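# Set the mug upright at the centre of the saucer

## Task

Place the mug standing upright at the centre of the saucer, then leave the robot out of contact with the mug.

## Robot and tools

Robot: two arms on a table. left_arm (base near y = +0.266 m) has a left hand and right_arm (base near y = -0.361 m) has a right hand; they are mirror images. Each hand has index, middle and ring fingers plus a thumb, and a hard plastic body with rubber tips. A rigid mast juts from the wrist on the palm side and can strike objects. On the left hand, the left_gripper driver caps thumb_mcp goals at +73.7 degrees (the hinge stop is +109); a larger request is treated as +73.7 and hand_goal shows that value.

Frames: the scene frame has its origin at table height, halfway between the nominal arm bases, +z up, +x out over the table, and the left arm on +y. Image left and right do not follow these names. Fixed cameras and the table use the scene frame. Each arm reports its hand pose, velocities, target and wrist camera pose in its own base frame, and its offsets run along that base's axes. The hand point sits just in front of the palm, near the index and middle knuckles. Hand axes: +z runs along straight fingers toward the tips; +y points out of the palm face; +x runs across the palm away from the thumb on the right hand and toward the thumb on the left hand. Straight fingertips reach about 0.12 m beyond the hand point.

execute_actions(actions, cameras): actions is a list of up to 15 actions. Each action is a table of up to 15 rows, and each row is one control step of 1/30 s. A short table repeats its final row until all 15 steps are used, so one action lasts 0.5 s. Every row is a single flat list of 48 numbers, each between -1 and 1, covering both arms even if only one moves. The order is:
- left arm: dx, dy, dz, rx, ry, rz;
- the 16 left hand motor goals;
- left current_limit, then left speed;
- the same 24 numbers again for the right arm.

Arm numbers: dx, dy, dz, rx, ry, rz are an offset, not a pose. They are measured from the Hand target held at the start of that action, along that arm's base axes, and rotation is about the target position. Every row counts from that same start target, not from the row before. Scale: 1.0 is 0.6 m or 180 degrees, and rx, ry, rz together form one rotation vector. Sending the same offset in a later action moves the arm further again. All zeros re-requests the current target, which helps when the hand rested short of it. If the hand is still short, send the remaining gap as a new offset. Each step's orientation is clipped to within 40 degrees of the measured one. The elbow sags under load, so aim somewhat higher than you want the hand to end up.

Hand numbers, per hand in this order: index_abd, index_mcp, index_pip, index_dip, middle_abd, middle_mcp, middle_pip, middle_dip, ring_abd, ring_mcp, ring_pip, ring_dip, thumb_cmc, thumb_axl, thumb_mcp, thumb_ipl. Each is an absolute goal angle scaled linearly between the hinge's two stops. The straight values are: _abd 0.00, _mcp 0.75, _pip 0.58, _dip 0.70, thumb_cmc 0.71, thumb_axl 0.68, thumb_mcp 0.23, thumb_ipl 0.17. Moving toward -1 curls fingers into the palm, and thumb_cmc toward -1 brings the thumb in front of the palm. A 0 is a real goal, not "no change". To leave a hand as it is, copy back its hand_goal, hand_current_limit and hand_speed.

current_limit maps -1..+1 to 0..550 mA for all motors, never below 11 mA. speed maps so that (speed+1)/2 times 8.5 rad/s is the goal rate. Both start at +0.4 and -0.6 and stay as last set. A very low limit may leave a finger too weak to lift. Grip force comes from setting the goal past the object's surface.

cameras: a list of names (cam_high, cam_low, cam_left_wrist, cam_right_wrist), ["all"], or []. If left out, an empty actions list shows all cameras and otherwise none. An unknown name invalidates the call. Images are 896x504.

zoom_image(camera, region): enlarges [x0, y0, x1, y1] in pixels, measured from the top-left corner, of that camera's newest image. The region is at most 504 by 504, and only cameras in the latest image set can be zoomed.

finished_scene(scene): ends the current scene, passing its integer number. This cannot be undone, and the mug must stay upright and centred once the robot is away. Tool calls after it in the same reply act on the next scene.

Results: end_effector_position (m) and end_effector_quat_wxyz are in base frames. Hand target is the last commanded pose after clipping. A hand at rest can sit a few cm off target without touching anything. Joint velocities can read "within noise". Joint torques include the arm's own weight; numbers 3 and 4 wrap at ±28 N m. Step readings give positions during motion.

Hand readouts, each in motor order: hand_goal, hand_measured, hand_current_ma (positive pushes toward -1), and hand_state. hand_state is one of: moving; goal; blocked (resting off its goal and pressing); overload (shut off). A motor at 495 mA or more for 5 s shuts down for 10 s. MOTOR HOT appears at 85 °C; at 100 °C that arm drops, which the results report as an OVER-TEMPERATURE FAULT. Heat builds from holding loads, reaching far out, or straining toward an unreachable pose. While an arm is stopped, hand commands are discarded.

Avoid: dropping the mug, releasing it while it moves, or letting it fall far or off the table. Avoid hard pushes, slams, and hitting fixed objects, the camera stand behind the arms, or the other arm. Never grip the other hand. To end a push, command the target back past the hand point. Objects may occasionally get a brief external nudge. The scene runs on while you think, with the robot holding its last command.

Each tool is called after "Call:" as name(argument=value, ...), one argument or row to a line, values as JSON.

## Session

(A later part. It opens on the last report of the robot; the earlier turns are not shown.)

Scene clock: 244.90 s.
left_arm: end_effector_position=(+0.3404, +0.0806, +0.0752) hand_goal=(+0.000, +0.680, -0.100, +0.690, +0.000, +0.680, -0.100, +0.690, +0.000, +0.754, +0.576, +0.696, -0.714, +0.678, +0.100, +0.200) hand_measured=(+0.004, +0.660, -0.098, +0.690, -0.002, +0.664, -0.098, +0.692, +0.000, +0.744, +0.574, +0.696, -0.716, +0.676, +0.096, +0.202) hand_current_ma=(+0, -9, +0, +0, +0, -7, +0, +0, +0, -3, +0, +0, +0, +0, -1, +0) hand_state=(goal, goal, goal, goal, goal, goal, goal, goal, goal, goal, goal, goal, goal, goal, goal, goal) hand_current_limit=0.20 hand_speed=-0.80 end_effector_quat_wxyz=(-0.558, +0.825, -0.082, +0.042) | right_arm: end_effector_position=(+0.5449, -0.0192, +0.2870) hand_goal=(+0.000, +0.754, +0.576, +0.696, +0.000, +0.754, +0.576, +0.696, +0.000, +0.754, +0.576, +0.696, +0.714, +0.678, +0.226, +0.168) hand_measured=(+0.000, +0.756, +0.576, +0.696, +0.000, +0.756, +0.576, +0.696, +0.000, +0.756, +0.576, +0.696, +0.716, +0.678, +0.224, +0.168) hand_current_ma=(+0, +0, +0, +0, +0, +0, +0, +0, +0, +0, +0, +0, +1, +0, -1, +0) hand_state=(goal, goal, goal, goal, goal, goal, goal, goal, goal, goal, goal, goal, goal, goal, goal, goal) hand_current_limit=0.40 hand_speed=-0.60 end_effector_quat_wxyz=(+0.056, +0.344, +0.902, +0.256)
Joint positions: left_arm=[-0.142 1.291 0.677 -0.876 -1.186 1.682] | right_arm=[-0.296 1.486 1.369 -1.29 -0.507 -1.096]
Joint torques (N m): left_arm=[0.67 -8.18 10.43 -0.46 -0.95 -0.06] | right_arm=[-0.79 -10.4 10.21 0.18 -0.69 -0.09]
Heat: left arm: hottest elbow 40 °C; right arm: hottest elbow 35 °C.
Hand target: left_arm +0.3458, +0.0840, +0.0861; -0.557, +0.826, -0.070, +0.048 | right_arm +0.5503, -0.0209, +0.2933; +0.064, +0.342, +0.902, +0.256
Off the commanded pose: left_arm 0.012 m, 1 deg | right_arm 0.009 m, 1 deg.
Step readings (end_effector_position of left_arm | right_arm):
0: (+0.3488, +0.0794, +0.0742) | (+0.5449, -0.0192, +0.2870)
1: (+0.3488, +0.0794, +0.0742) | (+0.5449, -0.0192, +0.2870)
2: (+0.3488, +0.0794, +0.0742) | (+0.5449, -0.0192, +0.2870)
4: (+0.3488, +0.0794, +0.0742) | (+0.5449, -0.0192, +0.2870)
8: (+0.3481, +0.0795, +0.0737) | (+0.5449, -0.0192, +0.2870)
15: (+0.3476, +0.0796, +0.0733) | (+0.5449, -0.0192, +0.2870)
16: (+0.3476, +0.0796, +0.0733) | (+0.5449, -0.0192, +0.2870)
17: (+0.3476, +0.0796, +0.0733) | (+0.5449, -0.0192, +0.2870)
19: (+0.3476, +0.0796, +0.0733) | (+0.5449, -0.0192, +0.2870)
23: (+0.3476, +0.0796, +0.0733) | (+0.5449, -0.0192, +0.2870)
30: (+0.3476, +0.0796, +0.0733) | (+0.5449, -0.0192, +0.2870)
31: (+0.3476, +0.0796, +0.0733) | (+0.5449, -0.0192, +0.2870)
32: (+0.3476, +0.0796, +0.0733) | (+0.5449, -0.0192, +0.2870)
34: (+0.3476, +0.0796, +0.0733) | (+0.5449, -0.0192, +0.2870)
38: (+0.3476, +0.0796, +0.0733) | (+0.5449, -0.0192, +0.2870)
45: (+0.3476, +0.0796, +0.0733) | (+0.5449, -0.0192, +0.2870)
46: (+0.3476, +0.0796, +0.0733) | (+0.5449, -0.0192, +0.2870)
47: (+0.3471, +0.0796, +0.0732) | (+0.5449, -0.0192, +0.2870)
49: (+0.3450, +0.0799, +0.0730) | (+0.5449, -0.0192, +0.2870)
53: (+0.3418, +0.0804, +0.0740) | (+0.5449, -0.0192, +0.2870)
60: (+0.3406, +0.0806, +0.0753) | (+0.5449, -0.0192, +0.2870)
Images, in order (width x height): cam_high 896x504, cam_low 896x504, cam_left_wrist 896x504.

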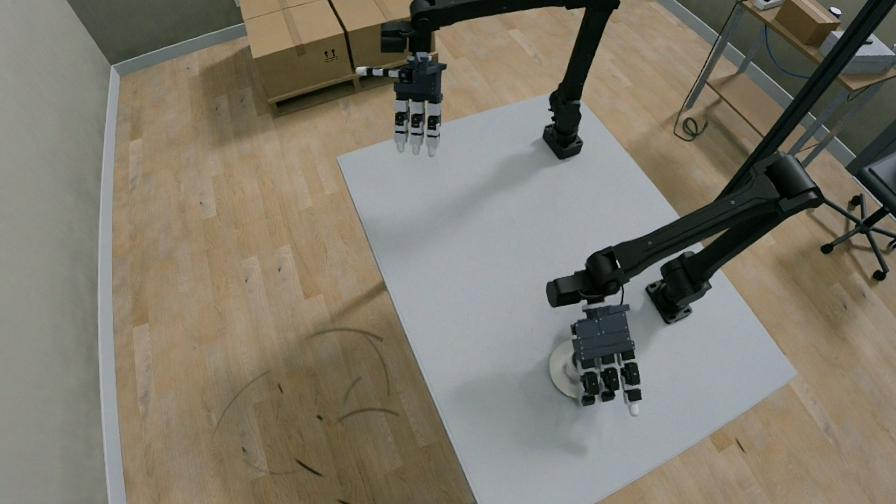

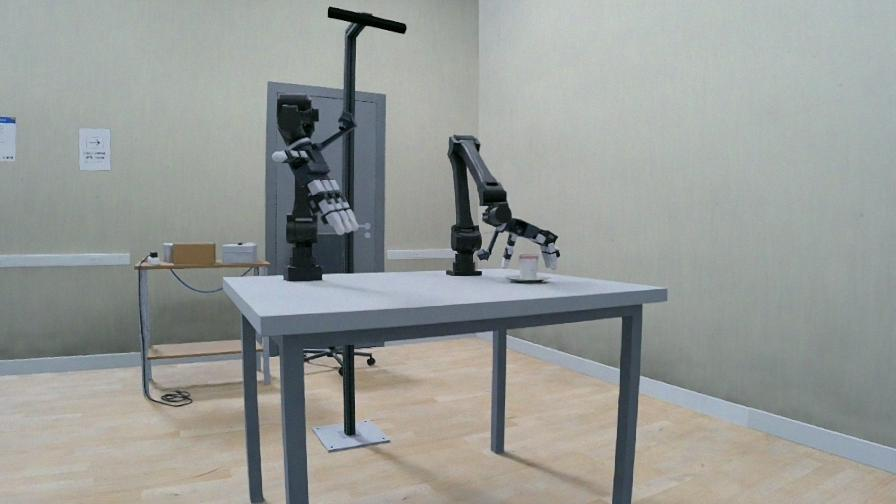

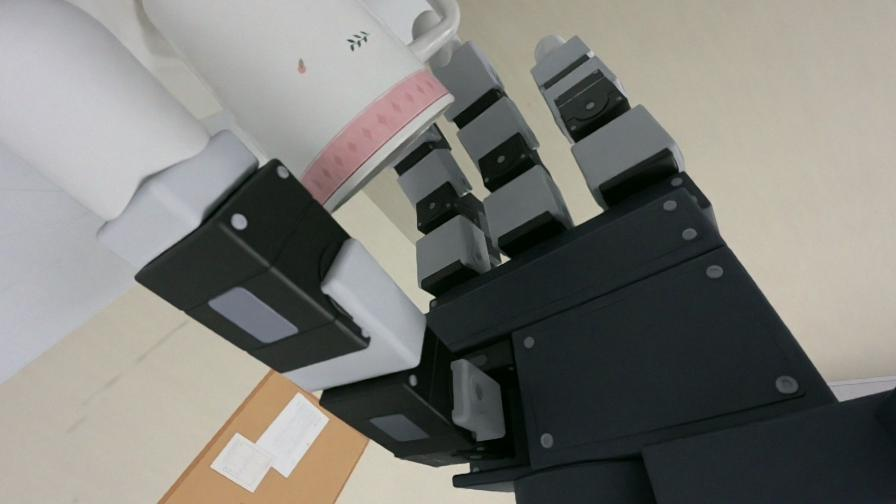

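Call:
execute_actions(
  actions=[
    [[0.008,0,0.05,0,0,0,0,0.75,-0.1,0.69,0,0.75,-0.1,0.69,0,0.754,0.576,0.696,-0.714,0.678,0.15,0.18,0.2,-0.8,0,0,0,0,0,0,0,0.754,0.576,0.696,0,0.754,0.576,0.696,0,0.754,0.576,0.696,0.714,0.678,0.226,0.168,0.4,-0.6]],
    [[0.005,0,0.07,0,0,0,0,0.75,-0.1,0.69,0,0.75,-0.1,0.69,0,0.754,0.576,0.696,-0.714,0.678,0.15,0.18,0.2,-0.8,0,0,0,0,0,0,0,0.754,0.576,0.696,0,0.754,0.576,0.696,0,0.754,0.576,0.696,0.714,0.678,0.226,0.168,0.4,-0.6]],
    [[0,0.02,0.12,0,0,0,0,0.75,-0.1,0.69,0,0.75,-0.1,0.69,0,0.754,0.576,0.696,-0.714,0.678,0.15,0.18,0.2,-0.8,0,0,0,0,0,0,0,0.754,0.576,0.696,0,0.754,0.576,0.696,0,0.754,0.576,0.696,0.714,0.678,0.226,0.168,0.4,-0.6]],
    [[-0.04,0.1,0.08,0,0,0,0,0.75,-0.1,0.69,0,0.75,-0.1,0.69,0,0.754,0.576,0.696,-0.714,0.678,0.15,0.18,0.2,-0.8,0,0,0,0,0,0,0,0.754,0.576,0.696,0,0.754,0.576,0.696,0,0.754,0.576,0.696,0.714,0.678,0.226,0.168,0.4,-0.6]],
  ],
  cameras=["cam_low","cam_high"],
)

Call:
zoom_image(
  camera="cam_low",
  region=[500, 220, 560, 290],
)

Call:
zoom_image(
  camera="cam_high",
  region=[545, 310, 645, 410],
)

Scene clock: 252.97 s.
left_arm: end_effector_position=(+0.3176, +0.1497, +0.2576) hand_goal=(+0.000, +0.750, -0.100, +0.690, +0.000, +0.750, -0.100, +0.690, +0.000, +0.754, +0.576, +0.696, -0.714, +0.678, +0.150, +0.180) hand_measured=(+0.002, +0.732, -0.100, +0.690, -0.002, +0.734, -0.100, +0.692, +0.000, +0.744, +0.574, +0.696, -0.714, +0.676, +0.148, +0.182) hand_current_ma=(+0, -8, +0, +0, +0, -6, +0, +0, +0, -3, +0, +0, +0, +0, +0, +0) hand_state=(goal, goal, goal, goal, goal, goal, goal, goal, goal, goal, goal, goal, goal, goal, goal, goal) hand_current_limit=0.20 hand_speed=-0.80 end_effector_quat_wxyz=(-0.558, +0.827, -0.061, +0.013) | right_arm: end_effector_position=(+0.5449, -0.0192, +0.2870) hand_goal=(+0.000, +0.754, +0.576, +0.696, +0.000, +0.754, +0.576, +0.696, +0.000, +0.754, +0.576, +0.696, +0.714, +0.678, +0.226, +0.168) hand_measured=(+0.000, +0.756, +0.576, +0.696, +0.000, +0.756, +0.576, +0.696, +0.000, +0.756, +0.576, +0.696, +0.716, +0.678, +0.224, +0.168) hand_current_ma=(+0, +0, +0, +0, +0, +0, +0, +0, +0, +0, +0, +0, +1, +0, -1, +0) hand_state=(goal, goal, goal, goal, goal, goal, goal, goal, goal, goal, goal, goal, goal, goal, goal, goal) hand_current_limit=0.40 hand_speed=-0.60 end_effector_quat_wxyz=(+0.056, +0.344, +0.902, +0.256)
Joint positions: left_arm=[0.084 1.006 0.963 -1.112 -1.146 2.071] | right_arm=[-0.296 1.486 1.369 -1.29 -0.507 -1.096]
Joint torques (N m): left_arm=[0.67 -4.54 15.6 1.01 -0.75 0.05] | right_arm=[-0.62 -10.46 10.21 0.2 -0.69 -0.11]
Heat: left arm: hottest elbow 40 °C; right arm: hottest elbow 35 °C.
Hand target: left_arm +0.3296, +0.1561, +0.2780; -0.557, +0.826, -0.070, +0.048 | right_arm +0.5503, -0.0209, +0.2933; +0.064, +0.342, +0.902, +0.256
Off the commanded pose: left_arm 0.025 m, 4 deg | right_arm 0.009 m, 1 deg.
joint sent to its limit (left arm) — joint 6 (wrist roll), upper limit. The joint targets are off in orientation, not in position.
Step readings (end_effector_position of left_arm | right_arm):
0: (+0.3404, +0.0806, +0.0752) | (+0.5449, -0.0192, +0.2870)
1: (+0.3401, +0.0806, +0.0752) | (+0.5449, -0.0192, +0.2870)
2: (+0.3388, +0.0808, +0.0756) | (+0.5449, -0.0192, +0.2870)
4: (+0.3345, +0.0815, +0.0778) | (+0.5449, -0.0192, +0.2870)
8: (+0.3336, +0.0823, +0.0897) | (+0.5449, -0.0192, +0.2870)
15: (+0.3377, +0.0817, +0.0986) | (+0.5449, -0.0192, +0.2870)
16: (+0.3373, +0.0817, +0.0986) | (+0.5449, -0.0192, +0.2870)
17: (+0.3359, +0.0818, +0.0995) | (+0.5449, -0.0192, +0.2870)
19: (+0.3340, +0.0824, +0.1053) | (+0.5449, -0.0192, +0.2870)
23: (+0.3393, +0.0822, +0.1280) | (+0.5449, -0.0192, +0.2870)
30: (+0.3427, +0.0817, +0.1415) | (+0.5449, -0.0192, +0.2870)
31: (+0.3420, +0.0818, +0.1415) | (+0.5449, -0.0192, +0.2870)
32: (+0.3404, +0.0825, +0.1430) | (+0.5449, -0.0192, +0.2870)
34: (+0.3380, +0.0854, +0.1521) | (+0.5449, -0.0192, +0.2870)
38: (+0.3432, +0.0919, +0.1903) | (+0.5449, -0.0192, +0.2870)
45: (+0.3475, +0.0931, +0.2165) | (+0.5449, -0.0192, +0.2870)
46: (+0.3466, +0.0934, +0.2162) | (+0.5449, -0.0192, +0.2870)
47: (+0.3446, +0.0956, +0.2160) | (+0.5449, -0.0192, +0.2870)
49: (+0.3384, +0.1083, +0.2193) | (+0.5449, -0.0192, +0.2870)
53: (+0.3213, +0.1420, +0.2394) | (+0.5449, -0.0192, +0.2870)
60: (+0.3200, +0.1498, +0.2589) | (+0.5449, -0.0192, +0.2870)
Images, in order (width x height): cam_high 896x504, cam_low 896x504.

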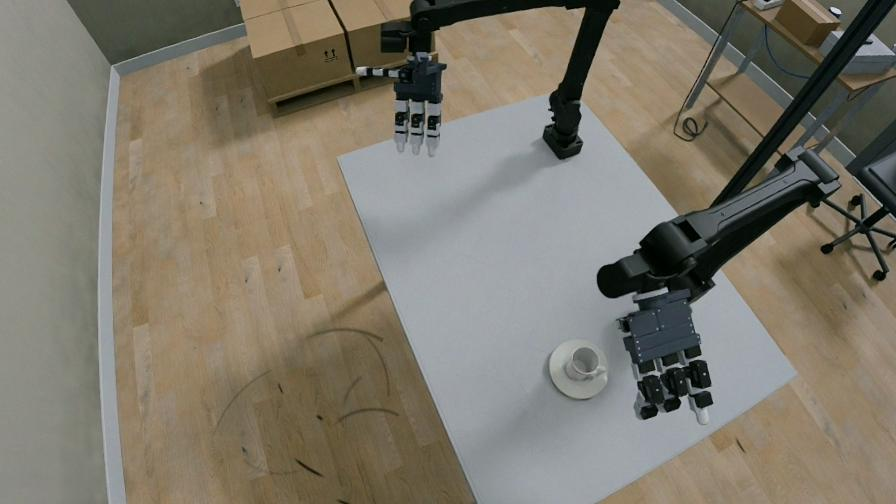

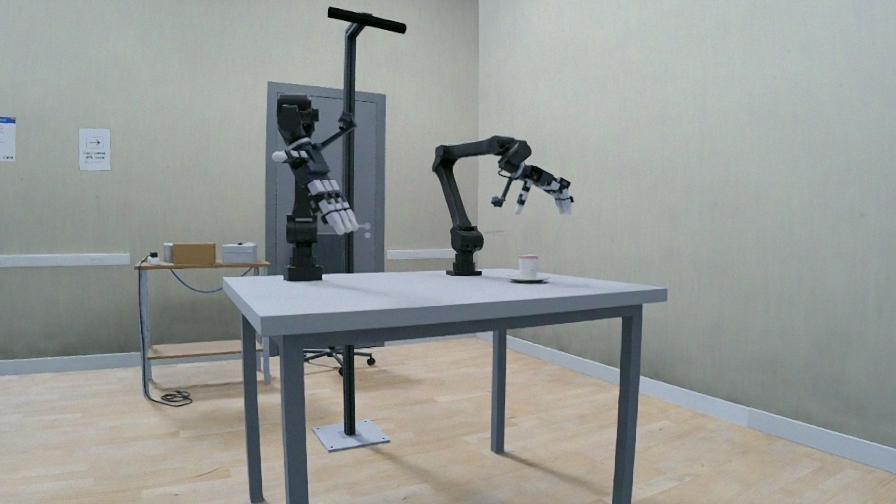

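Scaled by 7.200 from the camera's 896x504 image, which has a finer 1280x720 frame.

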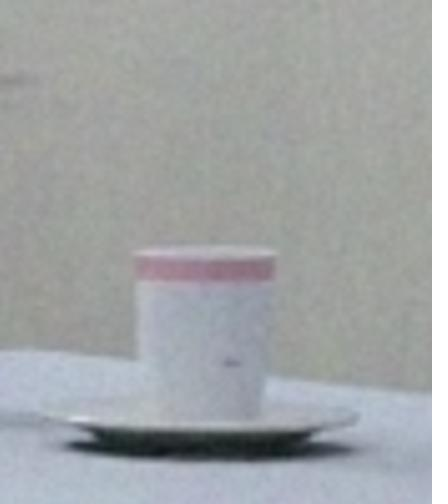

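Scaled by 5.040 from the camera's 896x504 image, which has a finer 1280x720 frame.

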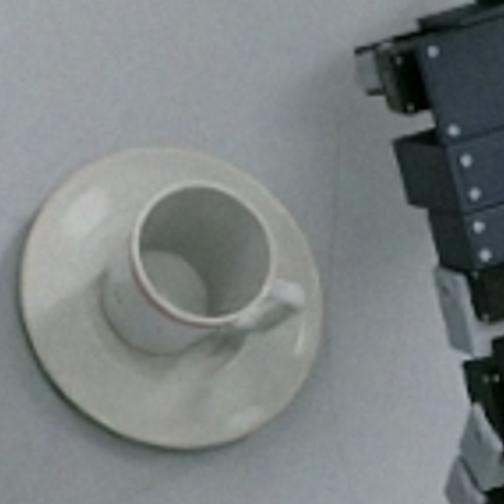

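Call:
finished_scene(
  scene=2,
)

The scene is finished: the task was done.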